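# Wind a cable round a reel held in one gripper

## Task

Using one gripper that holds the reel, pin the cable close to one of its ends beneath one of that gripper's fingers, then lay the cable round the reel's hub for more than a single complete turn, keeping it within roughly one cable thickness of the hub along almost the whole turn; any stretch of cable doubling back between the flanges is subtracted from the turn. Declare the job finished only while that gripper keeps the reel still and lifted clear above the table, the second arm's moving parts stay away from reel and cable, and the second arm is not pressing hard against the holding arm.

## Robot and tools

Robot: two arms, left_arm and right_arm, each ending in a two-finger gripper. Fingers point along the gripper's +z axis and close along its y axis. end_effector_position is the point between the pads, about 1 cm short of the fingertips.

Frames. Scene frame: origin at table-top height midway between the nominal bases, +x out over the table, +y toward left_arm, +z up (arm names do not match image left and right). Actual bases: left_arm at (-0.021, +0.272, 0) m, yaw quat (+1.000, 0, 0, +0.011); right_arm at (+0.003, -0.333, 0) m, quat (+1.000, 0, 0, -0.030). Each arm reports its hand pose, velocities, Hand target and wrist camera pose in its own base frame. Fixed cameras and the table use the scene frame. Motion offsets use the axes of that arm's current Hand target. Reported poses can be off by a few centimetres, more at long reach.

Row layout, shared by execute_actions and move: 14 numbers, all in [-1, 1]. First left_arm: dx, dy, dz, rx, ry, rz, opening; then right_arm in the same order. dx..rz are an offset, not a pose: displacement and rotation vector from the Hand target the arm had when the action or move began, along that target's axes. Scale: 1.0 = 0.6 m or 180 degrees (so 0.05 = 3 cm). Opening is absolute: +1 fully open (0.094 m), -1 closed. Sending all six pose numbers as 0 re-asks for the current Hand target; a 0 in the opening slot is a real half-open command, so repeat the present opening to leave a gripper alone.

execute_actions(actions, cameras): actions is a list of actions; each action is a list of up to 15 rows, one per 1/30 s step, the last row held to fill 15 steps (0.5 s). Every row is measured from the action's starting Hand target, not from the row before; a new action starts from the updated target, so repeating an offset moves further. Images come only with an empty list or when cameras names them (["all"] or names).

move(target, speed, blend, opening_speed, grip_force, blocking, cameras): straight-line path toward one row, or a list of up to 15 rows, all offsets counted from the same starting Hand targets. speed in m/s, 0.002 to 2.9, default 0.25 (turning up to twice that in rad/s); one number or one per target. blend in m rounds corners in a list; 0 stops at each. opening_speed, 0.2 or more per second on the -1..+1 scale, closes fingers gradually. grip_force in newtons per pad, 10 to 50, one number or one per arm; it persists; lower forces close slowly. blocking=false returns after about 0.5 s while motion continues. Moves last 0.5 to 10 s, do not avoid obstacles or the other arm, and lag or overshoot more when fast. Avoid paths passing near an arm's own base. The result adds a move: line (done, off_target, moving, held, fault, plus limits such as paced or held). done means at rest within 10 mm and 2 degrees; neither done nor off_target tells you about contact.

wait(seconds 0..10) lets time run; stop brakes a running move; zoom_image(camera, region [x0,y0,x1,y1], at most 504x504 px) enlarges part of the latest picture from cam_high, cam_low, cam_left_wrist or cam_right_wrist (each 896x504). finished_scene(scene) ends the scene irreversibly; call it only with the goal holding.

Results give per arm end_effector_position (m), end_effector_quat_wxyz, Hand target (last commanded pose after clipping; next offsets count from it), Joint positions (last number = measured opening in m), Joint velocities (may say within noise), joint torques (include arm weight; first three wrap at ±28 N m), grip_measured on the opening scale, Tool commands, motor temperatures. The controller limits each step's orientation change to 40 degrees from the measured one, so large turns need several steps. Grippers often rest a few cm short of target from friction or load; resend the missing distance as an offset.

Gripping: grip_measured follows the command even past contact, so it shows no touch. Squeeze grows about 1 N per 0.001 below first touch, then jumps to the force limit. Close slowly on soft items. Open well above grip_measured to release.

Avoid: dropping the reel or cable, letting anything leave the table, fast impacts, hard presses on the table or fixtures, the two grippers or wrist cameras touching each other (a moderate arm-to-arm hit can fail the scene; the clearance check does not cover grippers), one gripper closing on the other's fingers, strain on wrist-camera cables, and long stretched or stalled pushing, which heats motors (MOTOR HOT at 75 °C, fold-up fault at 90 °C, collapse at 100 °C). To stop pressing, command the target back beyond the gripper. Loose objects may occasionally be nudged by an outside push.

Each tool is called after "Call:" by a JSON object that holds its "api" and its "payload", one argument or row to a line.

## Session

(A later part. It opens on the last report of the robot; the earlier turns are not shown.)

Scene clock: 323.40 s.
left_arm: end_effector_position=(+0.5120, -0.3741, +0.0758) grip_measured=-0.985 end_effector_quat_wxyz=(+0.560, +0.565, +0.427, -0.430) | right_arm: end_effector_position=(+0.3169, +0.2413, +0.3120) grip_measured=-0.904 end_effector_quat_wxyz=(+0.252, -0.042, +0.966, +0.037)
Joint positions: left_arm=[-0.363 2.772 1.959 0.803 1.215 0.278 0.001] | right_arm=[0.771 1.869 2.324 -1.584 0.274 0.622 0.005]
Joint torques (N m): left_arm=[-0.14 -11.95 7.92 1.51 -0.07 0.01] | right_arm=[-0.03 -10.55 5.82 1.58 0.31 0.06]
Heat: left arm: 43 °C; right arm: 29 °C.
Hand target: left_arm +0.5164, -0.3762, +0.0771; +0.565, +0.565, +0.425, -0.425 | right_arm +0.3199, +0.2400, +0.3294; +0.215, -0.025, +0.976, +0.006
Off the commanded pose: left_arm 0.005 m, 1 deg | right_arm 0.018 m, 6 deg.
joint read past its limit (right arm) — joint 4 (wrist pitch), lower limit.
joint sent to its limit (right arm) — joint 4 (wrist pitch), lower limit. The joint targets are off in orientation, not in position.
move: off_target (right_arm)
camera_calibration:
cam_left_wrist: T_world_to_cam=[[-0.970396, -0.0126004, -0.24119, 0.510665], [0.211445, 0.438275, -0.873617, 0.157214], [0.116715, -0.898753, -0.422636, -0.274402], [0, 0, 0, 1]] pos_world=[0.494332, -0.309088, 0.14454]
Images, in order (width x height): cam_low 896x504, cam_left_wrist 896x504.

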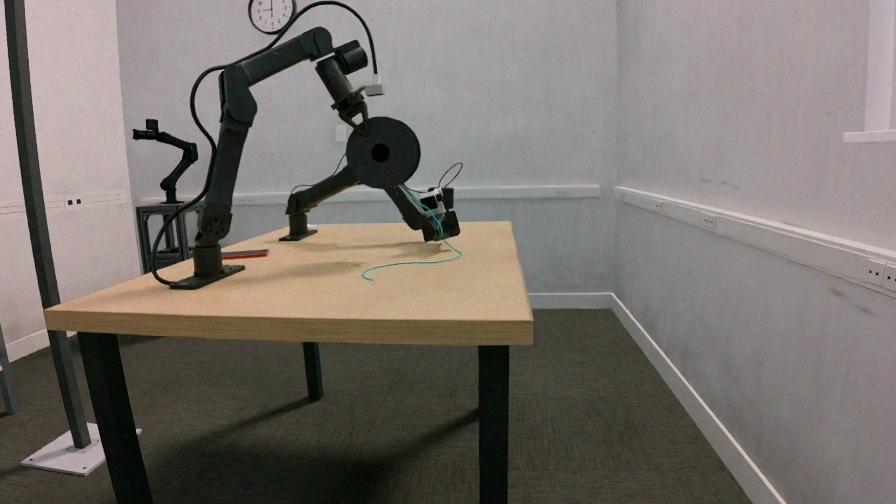

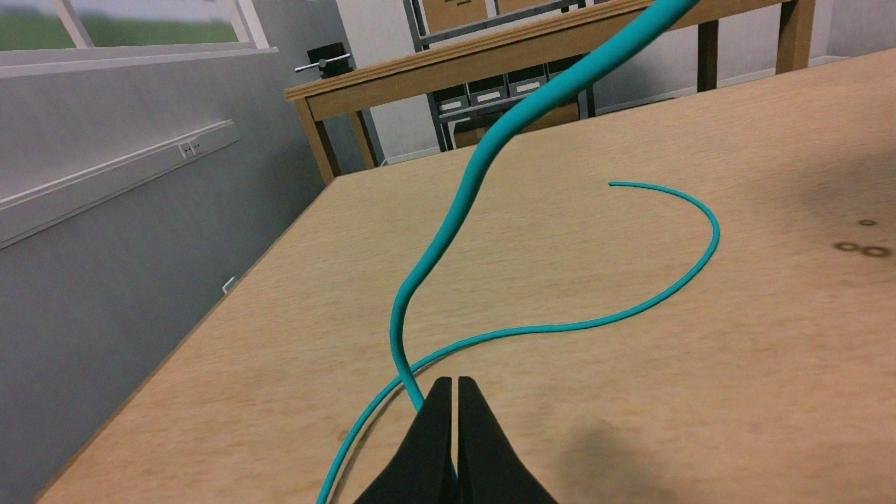

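Call:
{"api": "move", "payload": {
  "target": [
    [-0.228,0.1,-0.01,0,0,0.3,-1,0,0,0,0,0,0,-1],
    [-0.419,0.142,-0.01,0,0,0.52,-1,0,0,0,0,0,0,-1],
    [-0.587,0.092,-0.013,0,0,0.54,-1,0,0,0,0,0,0,-1]
  ],
  "speed": 0.1,
  "blend": [0.03,0.03,0],
  "cameras": ["all"]
}}

Call:
{"api": "zoom_image", "payload": {
  "camera": "cam_high",
  "region": [360, 80, 500, 240]
}}

Call:
{"api": "zoom_image", "payload": {
  "camera": "cam_low",
  "region": [320, 50, 490, 240]
}}

Scene clock: 334.30 s.
left_arm: end_effector_position=(+0.4868, -0.3716, +0.4000) grip_measured=-0.985 end_effector_quat_wxyz=(+0.693, +0.699, -0.122, +0.128) | right_arm: end_effector_position=(+0.3169, +0.2413, +0.3120) grip_measured=-0.904 end_effector_quat_wxyz=(+0.252, -0.042, +0.966, +0.037)
Joint positions: left_arm=[-0.378 2.529 2.84 -0.329 1.182 1.943 0.001] | right_arm=[0.771 1.869 2.324 -1.584 0.274 0.622 0.005]
Joint torques (N m): left_arm=[-0.35 -15.12 7.62 1.41 0.06 0] | right_arm=[-0.01 -10.52 5.82 1.58 0.31 0.06]
Motor temperatures (°C): left_arm=[20 47 25 26 20 19 20] | right_arm=[22 29 27 28 23 18 23]
Heat: left arm: 47 °C; right arm: 29 °C.
Hand target: left_arm +0.4719, -0.3685, +0.4308; +0.693, +0.693, -0.143, +0.142 | right_arm +0.3199, +0.2400, +0.3294; +0.215, -0.025, +0.976, +0.006
Off the commanded pose: left_arm 0.034 m, 3 deg | right_arm 0.018 m, 6 deg.
elbow stopped short (left arm): the move would have taken joint 3 (elbow) straighter than the controller allows.
joint read past its limit (right arm) — joint 4 (wrist pitch), lower limit.
joint sent to its limit (right arm) — joint 4 (wrist pitch), lower limit. The joint targets are off in orientation, not in position.
move: off_target (left_arm, right_arm)
camera_calibration:
cam_left_wrist: T_world_to_cam=[[0.324685, -0.010042, -0.945769, 0.216711], [0.849131, 0.443534, 0.286799, -0.32794], [0.416601, -0.896201, 0.152536, -0.507267], [0, 0, 0, 1]] pos_world=[0.419429, -0.306984, 0.376388]
cam_right_wrist: T_world_to_cam=[[0.0897902, -0.993866, -0.064563, 0.235282], [-0.991383, -0.0829814, -0.101359, 0.403171], [0.0953799, 0.0731077, -0.992753, 0.3553], [0, 0, 0, 1]] pos_world=[0.344682, 0.241319, 0.408781]

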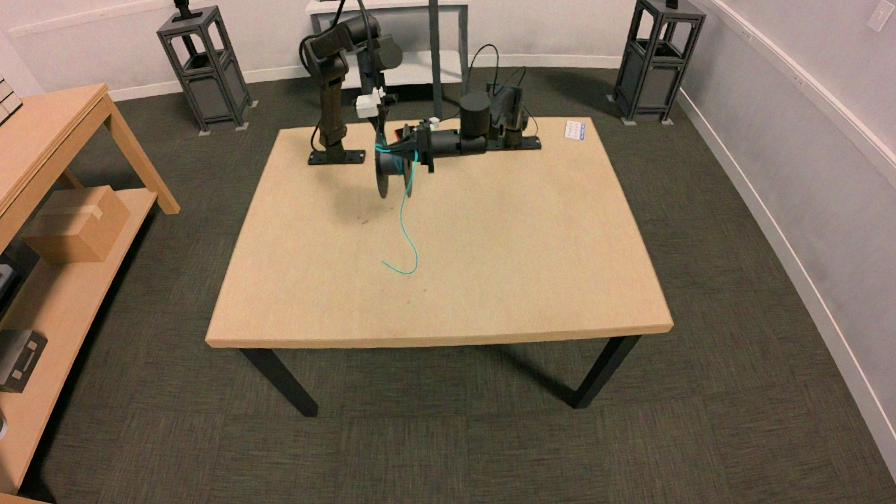

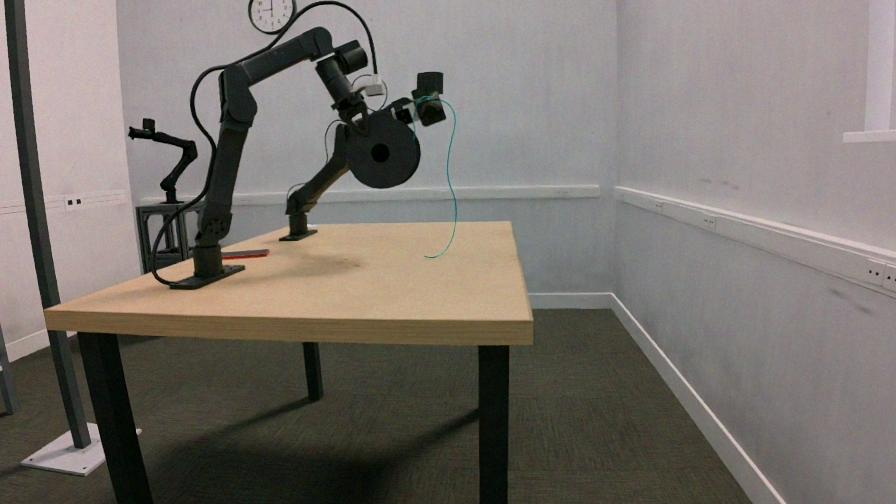

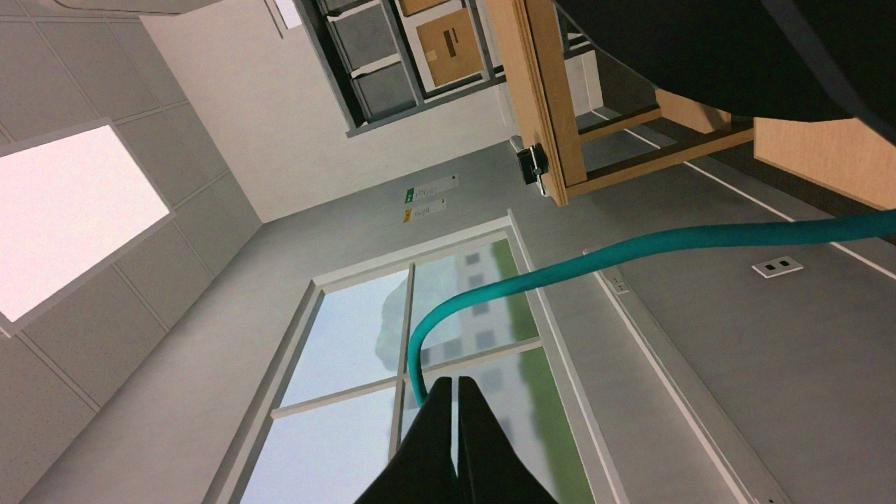

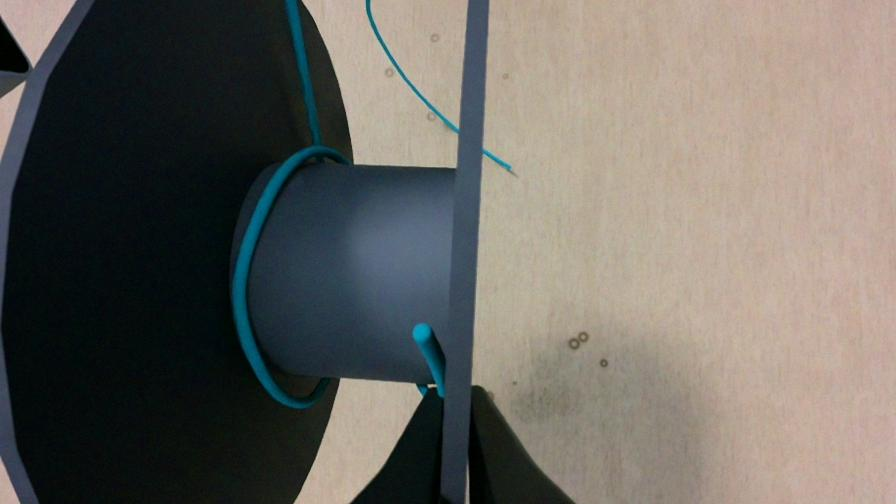

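Scaled by 3.150 from the camera's 896x504 image, which has a finer 1280x720 frame.

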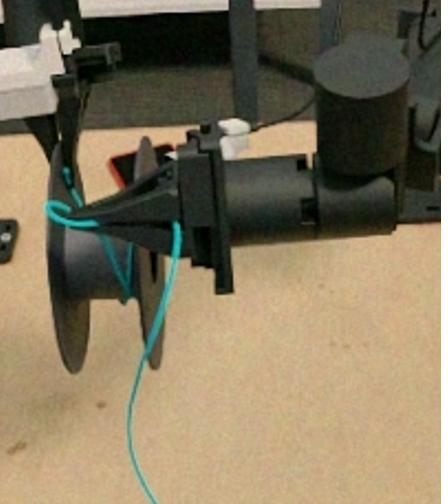

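Scaled by 2.653 from the camera's 896x504 image, which has a finer 1280x720 frame.

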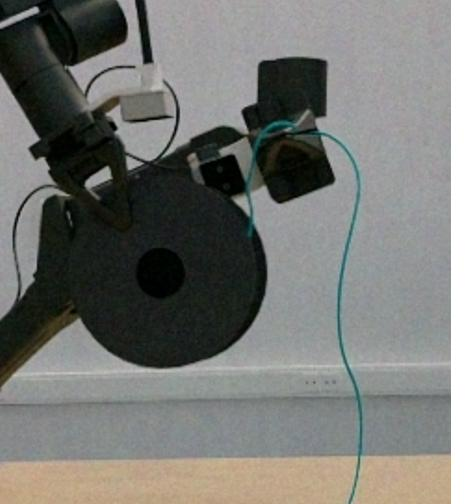

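Call:
{"api": "move", "payload": {
  "target": [
    [0,0,-0.165,0,0,0,-1,0,0,0,0,0,0,-1],
    [-0.097,0.08,-0.148,0,0,0,-1,0,0,0,0,0,0,-1]
  ],
  "speed": 0.07,
  "blend": [0.02,0],
  "cameras": ["all"]
}}

Call:
{"api": "zoom_image", "payload": {
  "camera": "cam_high",
  "region": [360, 80, 500, 240]
}}

Call:
{"api": "zoom_image", "payload": {
  "camera": "cam_low",
  "region": [320, 50, 490, 240]
}}

Scene clock: 338.33 s.
left_arm: end_effector_position=(+0.4103, -0.2801, +0.4409) grip_measured=-0.985 end_effector_quat_wxyz=(+0.690, +0.697, -0.138, +0.138) | right_arm: end_effector_position=(+0.3169, +0.2413, +0.3120) grip_measured=-0.904 end_effector_quat_wxyz=(+0.252, -0.042, +0.966, +0.037)
Joint positions: left_arm=[-0.241 1.927 2.004 -0.112 1.328 1.997 0.001] | right_arm=[0.771 1.869 2.324 -1.584 0.274 0.622 0.005]
Joint torques (N m): left_arm=[-0.5 -11.14 5.26 1.5 0.06 -0.16] | right_arm=[-0.09 -10.61 5.83 1.58 0.31 0.07]
Heat: left arm: 47 °C; right arm: 29 °C.
Hand target: left_arm +0.3995, -0.2796, +0.4520; +0.693, +0.692, -0.143, +0.142 | right_arm +0.3199, +0.2400, +0.3294; +0.215, -0.025, +0.976, +0.006
Off the commanded pose: left_arm 0.015 m, 1 deg | right_arm 0.018 m, 6 deg.
joint read past its limit (right arm) — joint 4 (wrist pitch), lower limit.
joint sent to its limit (right arm) — joint 4 (wrist pitch), lower limit. The joint targets are off in orientation, not in position.
move: off_target (left_arm, right_arm)
camera_calibration:
cam_left_wrist: T_world_to_cam=[[0.35935, -0.0114859, -0.933132, 0.260934], [0.841918, 0.435316, 0.318865, -0.328724], [0.402545, -0.900205, 0.166101, -0.401005], [0, 0, 0, 1]] pos_world=[0.344414, -0.21489, 0.414911]
cam_right_wrist: T_world_to_cam=[[0.0897902, -0.993866, -0.064563, 0.235282], [-0.991383, -0.0829814, -0.101359, 0.403171], [0.0953799, 0.0731077, -0.992753, 0.3553], [0, 0, 0, 1]] pos_world=[0.344682, 0.241319, 0.408781]

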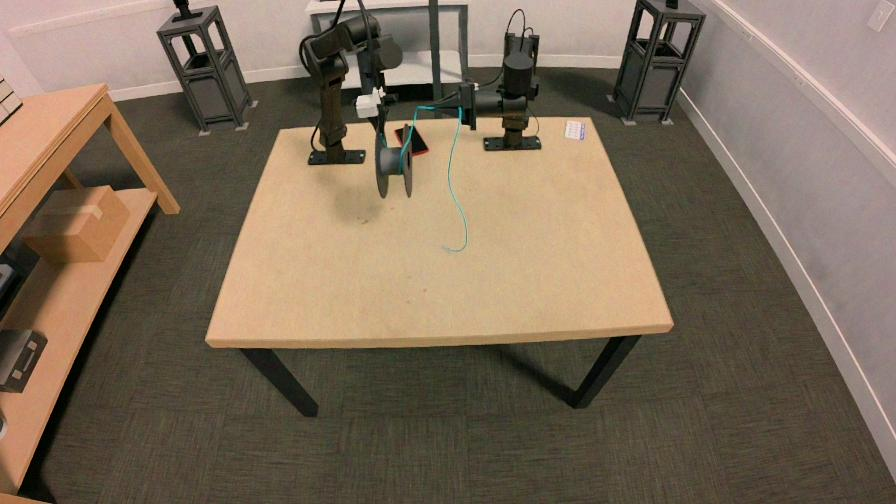

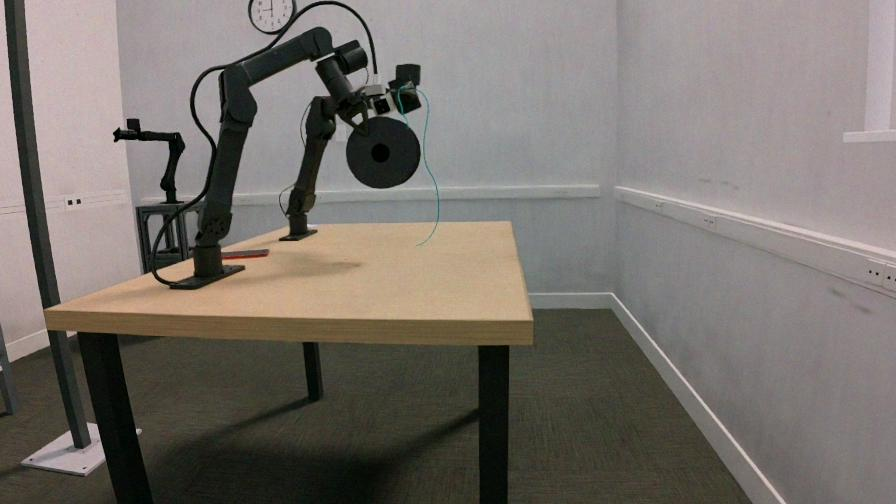

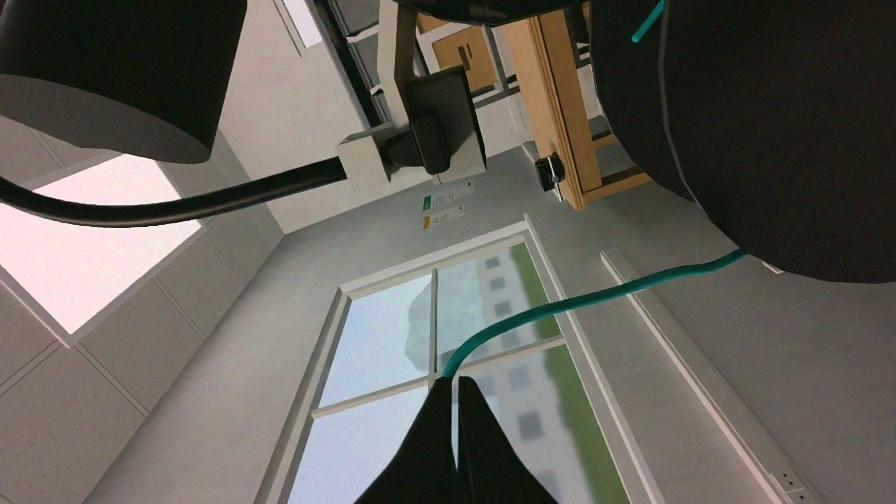

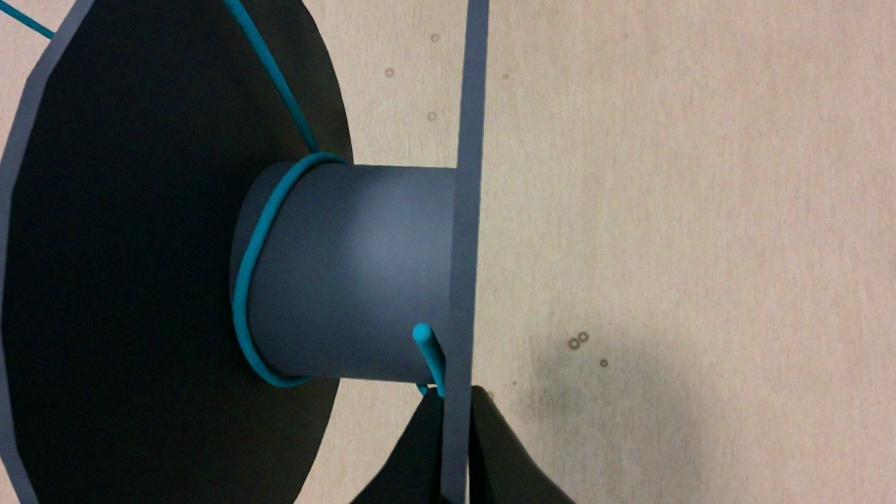

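Scaled by 3.150 from the camera's 896x504 image, which has a finer 1280x720 frame.

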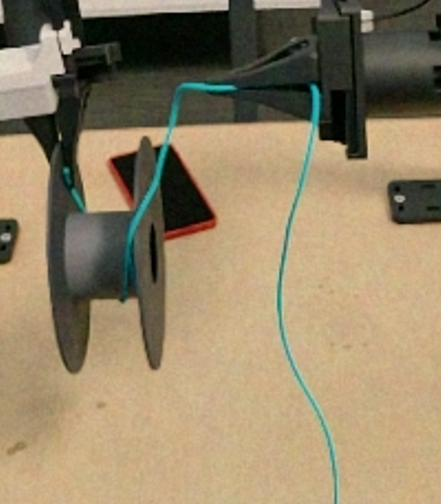

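Scaled by 2.653 from the camera's 896x504 image, which has a finer 1280x720 frame.

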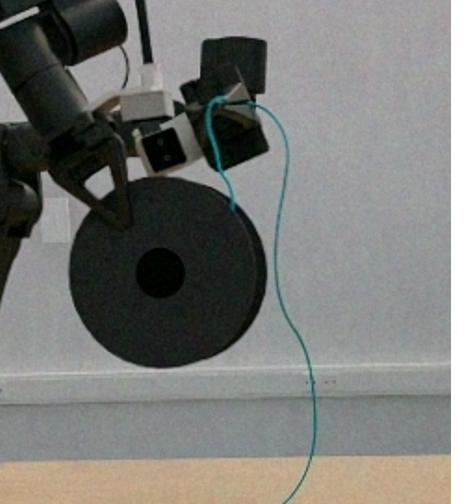

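Call:
{"api": "move", "payload": {
  "target": [
    [-0.113,0.012,0,0,0,0,-1,0,0,0,0,0,0,-1],
    [-0.229,-0.047,0,0,0,-0.12,-1,0,0,0,0,0,0,-1],
    [-0.373,-0.13,0.0,0,0,-0.3,-1,0,0,0,0,0,0,-1]
  ],
  "speed": 0.08,
  "blend": [0.03,0.03,0],
  "cameras": ["all"]
}}

Call:
{"api": "zoom_image", "payload": {
  "camera": "cam_high",
  "region": [360, 80, 500, 240]
}}

Call:
{"api": "zoom_image", "payload": {
  "camera": "cam_low",
  "region": [300, 50, 470, 240]
}}

Scene clock: 346.57 s.
left_arm: end_effector_position=(+0.2507, -0.2766, +0.3056) grip_measured=-0.986 end_effector_quat_wxyz=(+0.705, +0.669, +0.195, -0.131) | right_arm: end_effector_position=(+0.3021, +0.2596, +0.3087) grip_measured=-0.904 end_effector_quat_wxyz=(+0.226, -0.081, +0.968, +0.068)
Joint positions: left_arm=[-0.399 1.267 0.726 0.604 1.071 1.048 0.001] | right_arm=[0.791 1.869 2.324 -1.584 0.185 0.582 0.005]
Joint torques (N m): left_arm=[-1.68 -5 3.92 1.16 0.74 -0.23] | right_arm=[-1.69 -10.96 5.6 1.58 1.05 0.56]
Heat: left arm: 45 °C; right arm: 29 °C.
Hand target: left_arm +0.2247, -0.2794, +0.2919; +0.682, +0.682, +0.187, -0.188 | right_arm +0.3200, +0.2399, +0.3294; +0.216, -0.025, +0.976, +0.006
Off the commanded pose: left_arm 0.030 m, 7 deg | right_arm 0.034 m, 10 deg.
joint read past its limit (right arm) — joint 4 (wrist pitch), lower limit.
joint sent to its limit (right arm) — joint 4 (wrist pitch), lower limit. The joint targets are off in orientation, not in position.
move: off_target (left_arm, right_arm)
camera_calibration:
cam_left_wrist: T_world_to_cam=[[-0.466463, -0.0929792, -0.87964, 0.360313], [0.742389, 0.499515, -0.44648, 0.123809], [0.480907, -0.861301, -0.163978, -0.219065], [0, 0, 0, 1]] pos_world=[0.181508, -0.217023, 0.336302]
cam_right_wrist: T_world_to_cam=[[0.177425, -0.978048, -0.109277, 0.237793], [-0.983482, -0.172171, -0.0558549, 0.396376], [0.0358145, 0.117382, -0.992441, 0.35847], [0, 0, 0, 1]] pos_world=[0.3348, 0.258739, 0.403885]

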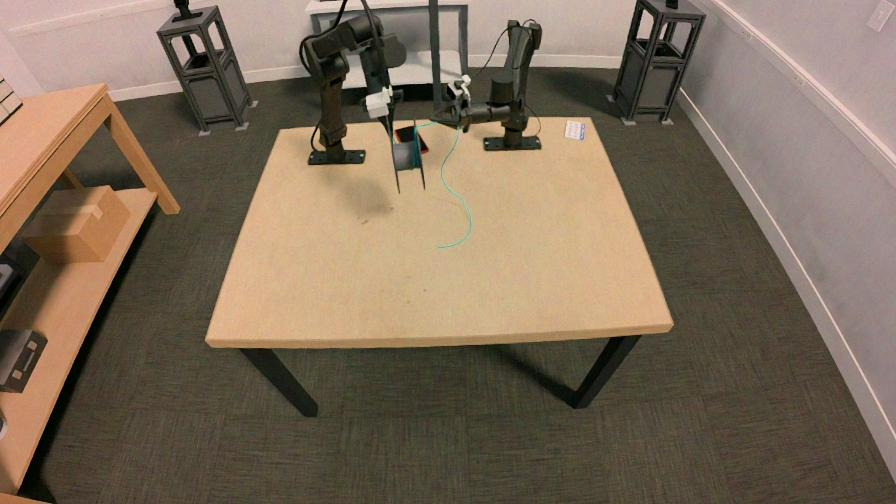

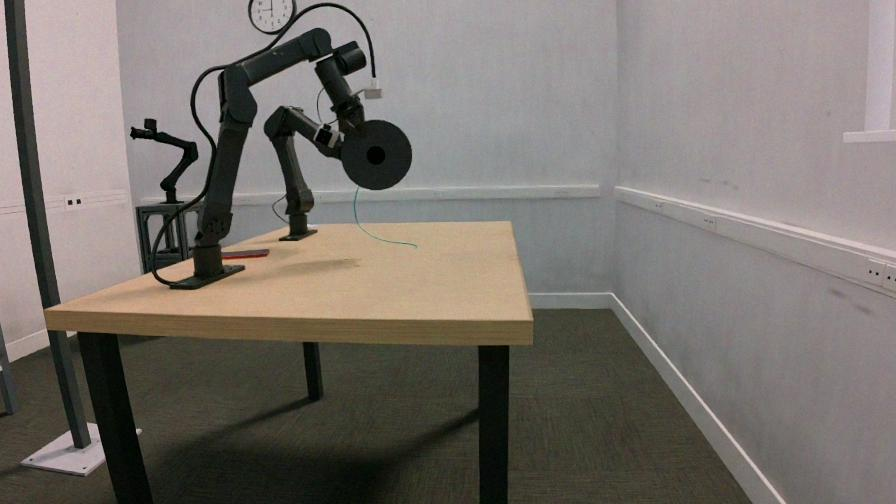

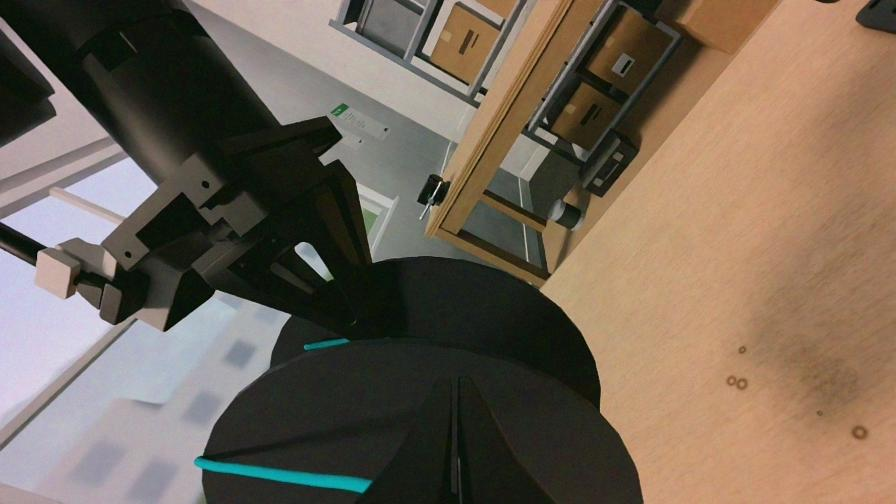

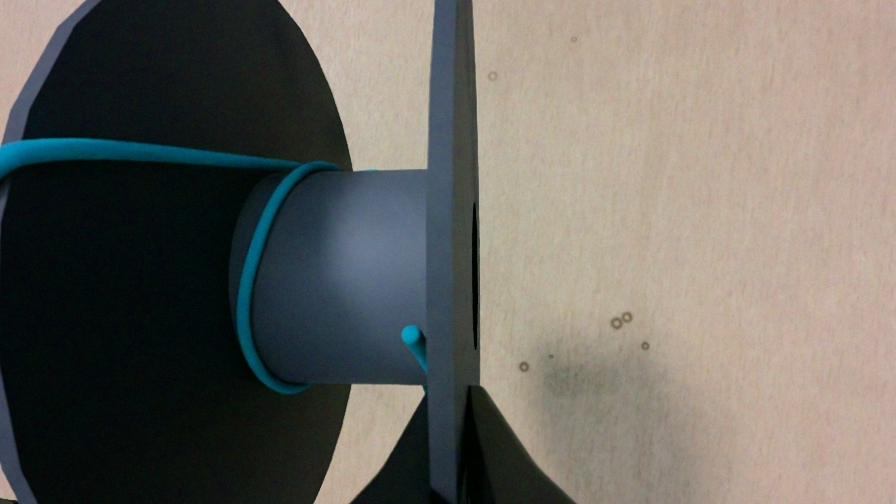

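Scaled by 3.150 from the camera's 896x504 image, which has a finer 1280x720 frame.

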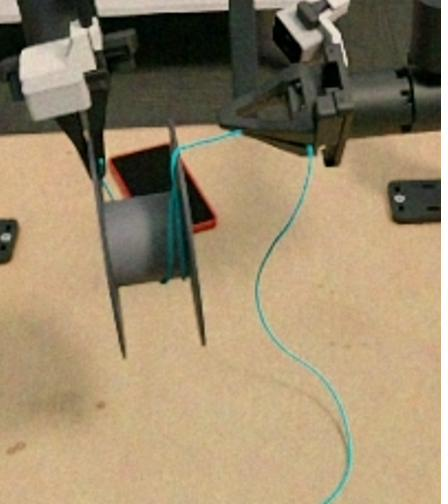

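Scaled by 2.653 from the camera's 896x504 image, which has a finer 1280x720 frame.

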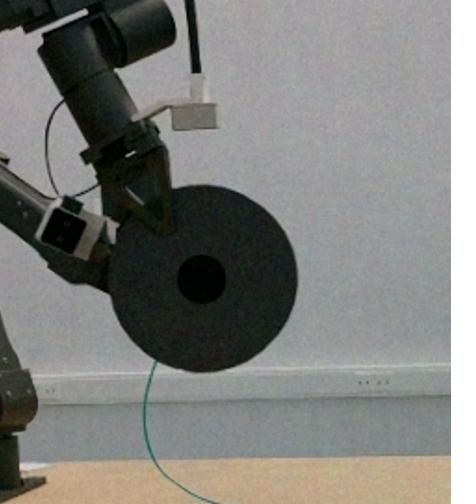

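Call:
{"api": "move", "payload": {
  "target": [
    [-0.009,0.146,-0.007,0,0,0,-1,0,0,0,0,0,0,-1],
    [-0.065,0.093,0.01,0,0,0,-1,0,0,0,0,0,0,-1]
  ],
  "speed": 0.07,
  "blend": [0.01,0],
  "cameras": ["all"]
}}

Call:
{"api": "zoom_image", "payload": {
  "camera": "cam_high",
  "region": [360, 80, 500, 240]
}}

Scene clock: 350.43 s.
left_arm: end_effector_position=(+0.2257, -0.2862, +0.3602) grip_measured=-0.986 end_effector_quat_wxyz=(+0.682, +0.681, +0.189, -0.186) | right_arm: end_effector_position=(+0.3139, +0.2452, +0.3112) grip_measured=-0.904 end_effector_quat_wxyz=(+0.247, -0.052, +0.967, +0.043)
Joint positions: left_arm=[-0.444 1.207 0.945 0.264 1.123 1.032 0.001] | right_arm=[0.775 1.869 2.324 -1.584 0.256 0.61 0.005]
Joint torques (N m): left_arm=[-0.64 -4.71 5.37 1.52 0.06 0.05] | right_arm=[-0.44 -10.59 5.76 1.58 0.47 0.19]
Heat: left arm: 43 °C; right arm: 29 °C.
Hand target: left_arm +0.2197, -0.2853, +0.3599; +0.682, +0.682, +0.187, -0.188 | right_arm +0.3199, +0.2401, +0.3294; +0.215, -0.025, +0.976, +0.006
Off the commanded pose: left_arm 0.006 m, 0 deg | right_arm 0.020 m, 7 deg.
joint read past its limit (right arm) — joint 4 (wrist pitch), lower limit.
joint sent to its limit (right arm) — joint 4 (wrist pitch), lower limit. The joint targets are off in orientation, not in position.
move: off_target (right_arm)
camera_calibration:
cam_left_wrist: T_world_to_cam=[[-0.532767, -0.0227273, -0.845957, 0.418715], [0.754967, 0.438871, -0.487254, 0.166047], [0.38234, -0.898262, -0.216658, -0.175705], [0, 0, 0, 1]] pos_world=[0.164897, -0.221186, 0.397054]
cam_right_wrist: T_world_to_cam=[[0.111538, -0.991189, -0.0714361, 0.234113], [-0.99024, -0.10481, -0.0918718, 0.402428], [0.0835751, 0.0809861, -0.993205, 0.356427], [0, 0, 0, 1]] pos_world=[0.3426, 0.245363, 0.407701]

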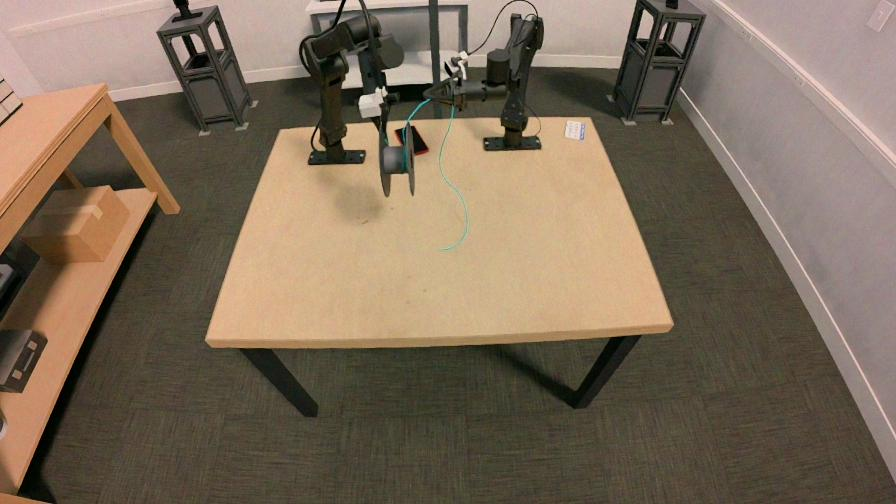

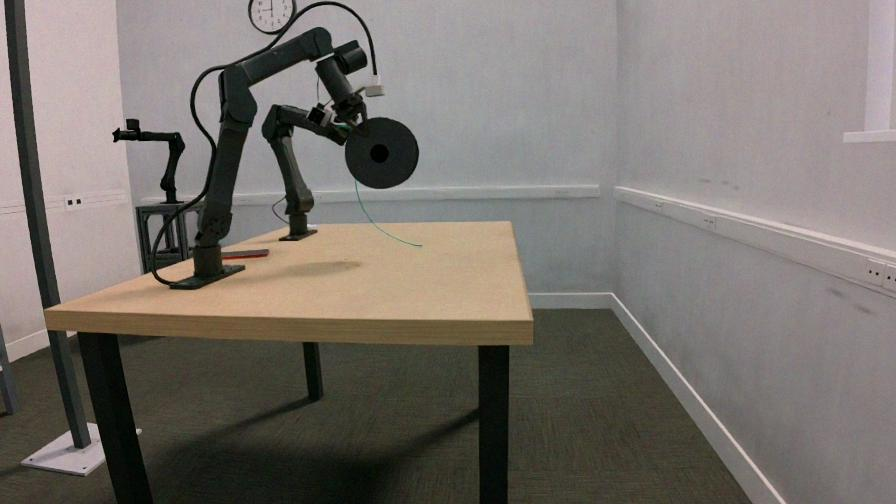

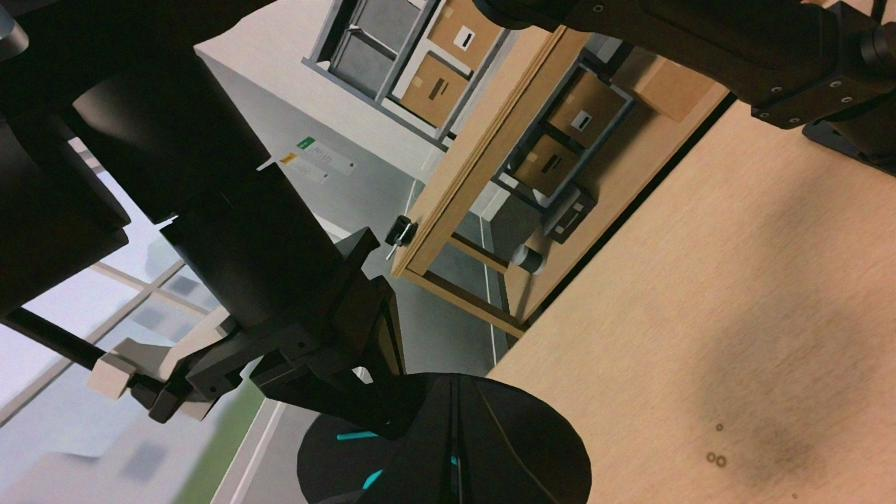

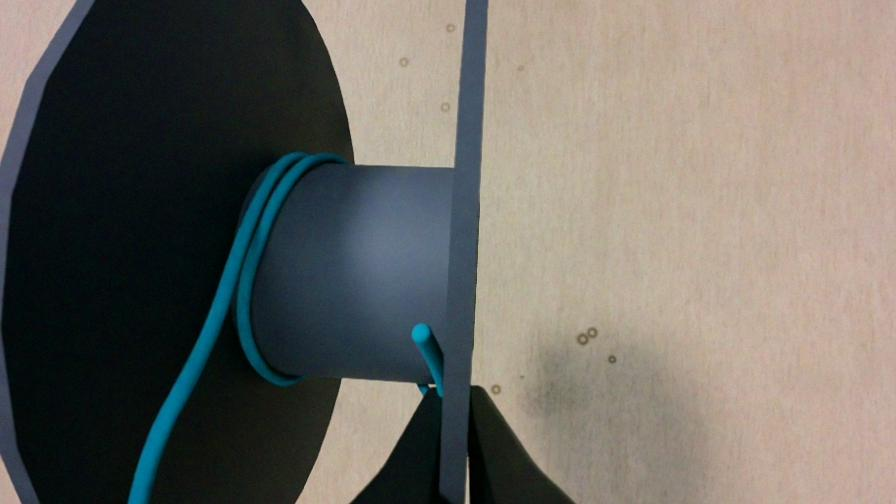

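Scaled by 3.150 from the camera's 896x504 image, which has a finer 1280x720 frame.

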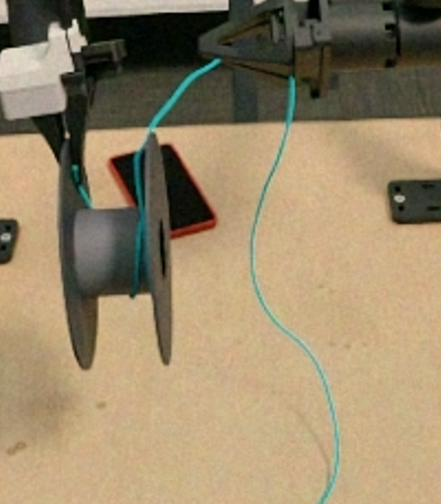

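Call:
{"api": "move", "payload": {
  "target": [
    [0.018,-0.047,0.125,0,0,0,-1,0,0,0,0,0,0,-1],
    [0.094,-0.157,0.133,0,0,-0.15,-1,0,0,0,0,0,0,-1]
  ],
  "speed": 0.07,
  "blend": [0.02,0],
  "cameras": ["all"]
}}

Call:
{"api": "zoom_image", "payload": {
  "camera": "cam_high",
  "region": [360, 80, 500, 240]
}}

Call:
{"api": "zoom_image", "payload": {
  "camera": "cam_low",
  "region": [300, 50, 470, 240]
}}

Scene clock: 356.80 s.
left_arm: end_effector_position=(+0.2236, -0.3640, +0.2555) grip_measured=-0.986 end_effector_quat_wxyz=(+0.625, +0.619, +0.338, -0.335) | right_arm: end_effector_position=(+0.3144, +0.2445, +0.3114) grip_measured=-0.904 end_effector_quat_wxyz=(+0.248, -0.051, +0.966, +0.041)
Joint positions: left_arm=[-0.694 1.497 0.726 0.778 0.87 0.574 0.001] | right_arm=[0.775 1.869 2.324 -1.584 0.261 0.611 0.005]
Joint torques (N m): left_arm=[-0.83 -4.6 4.81 1.79 0.02 -0.13] | right_arm=[-0.43 -10.63 5.76 1.59 0.41 0.2]
Motor temperatures (°C): left_arm=[20 42 24 27 20 19 20] | right_arm=[22 29 27 28 23 19 23]
Heat: left arm: 42 °C; right arm: 29 °C.
Hand target: left_arm +0.2200, -0.3651, +0.2501; +0.619, +0.619, +0.341, -0.342 | right_arm +0.3199, +0.2400, +0.3294; +0.216, -0.025, +0.976, +0.006
Off the commanded pose: left_arm 0.007 m, 1 deg | right_arm 0.019 m, 6 deg.
joint read past its limit (right arm) — joint 4 (wrist pitch), lower limit.
joint sent to its limit (right arm) — joint 4 (wrist pitch), lower limit. The joint targets are off in orientation, not in position.
move: off_target (right_arm)
camera_calibration:
cam_left_wrist: T_world_to_cam=[[-0.849833, -0.028387, -0.526287, 0.314434], [0.463187, 0.436224, -0.77147, 0.287679], [0.251479, -0.89939, -0.357569, -0.202604], [0, 0, 0, 1]] pos_world=[0.184918, -0.298787, 0.314973]
cam_right_wrist: T_world_to_cam=[[0.109295, -0.991675, -0.0680881, 0.233143], [-0.990204, -0.102633, -0.094669, 0.403288], [0.0868927, 0.077768, -0.993178, 0.356372], [0, 0, 0, 1]] pos_world=[0.34289, 0.244878, 0.407994]

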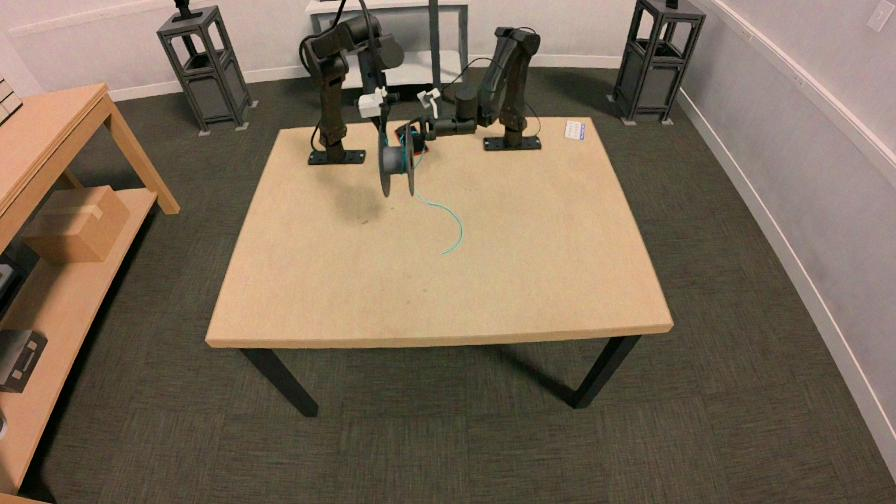

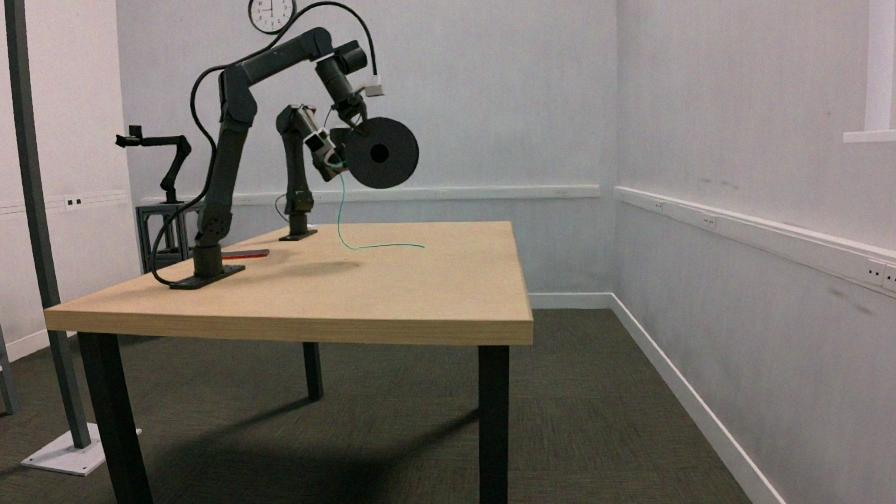

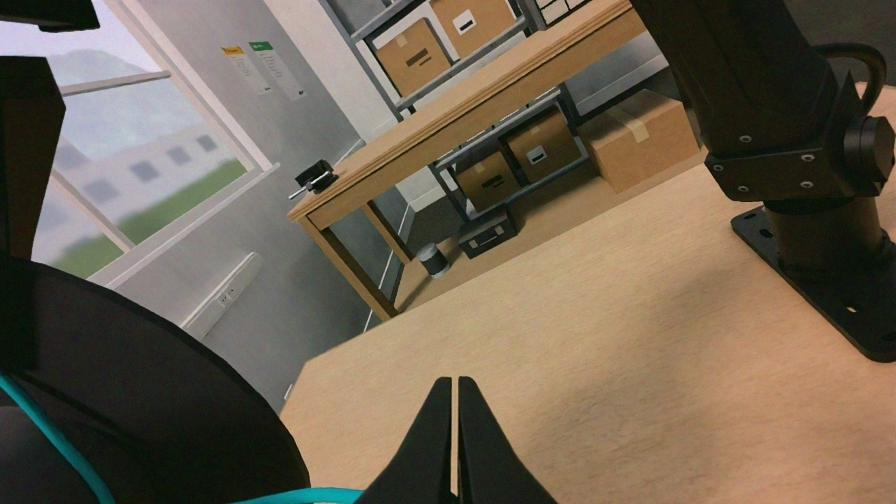

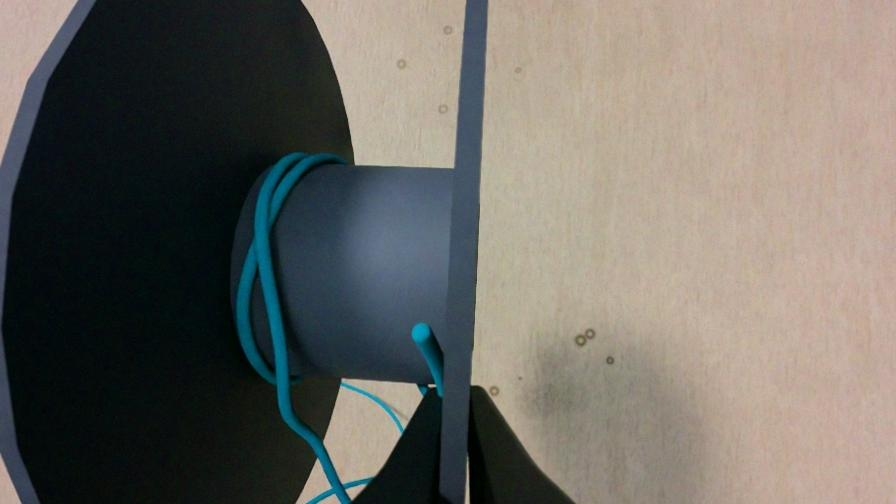

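Scaled by 3.150 from the camera's 896x504 image, which has a finer 1280x720 frame.

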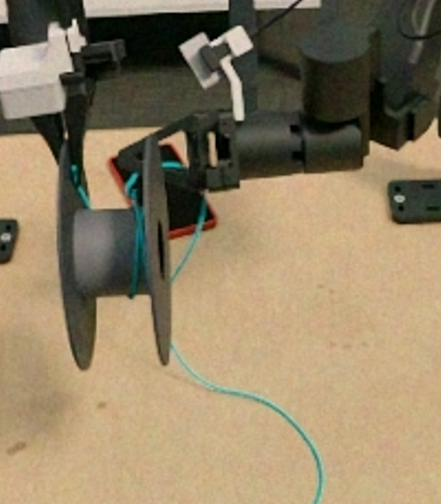

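Scaled by 2.653 from the camera's 896x504 image, which has a finer 1280x720 frame.

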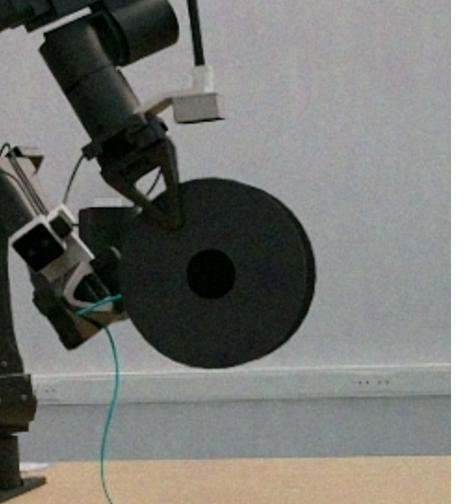

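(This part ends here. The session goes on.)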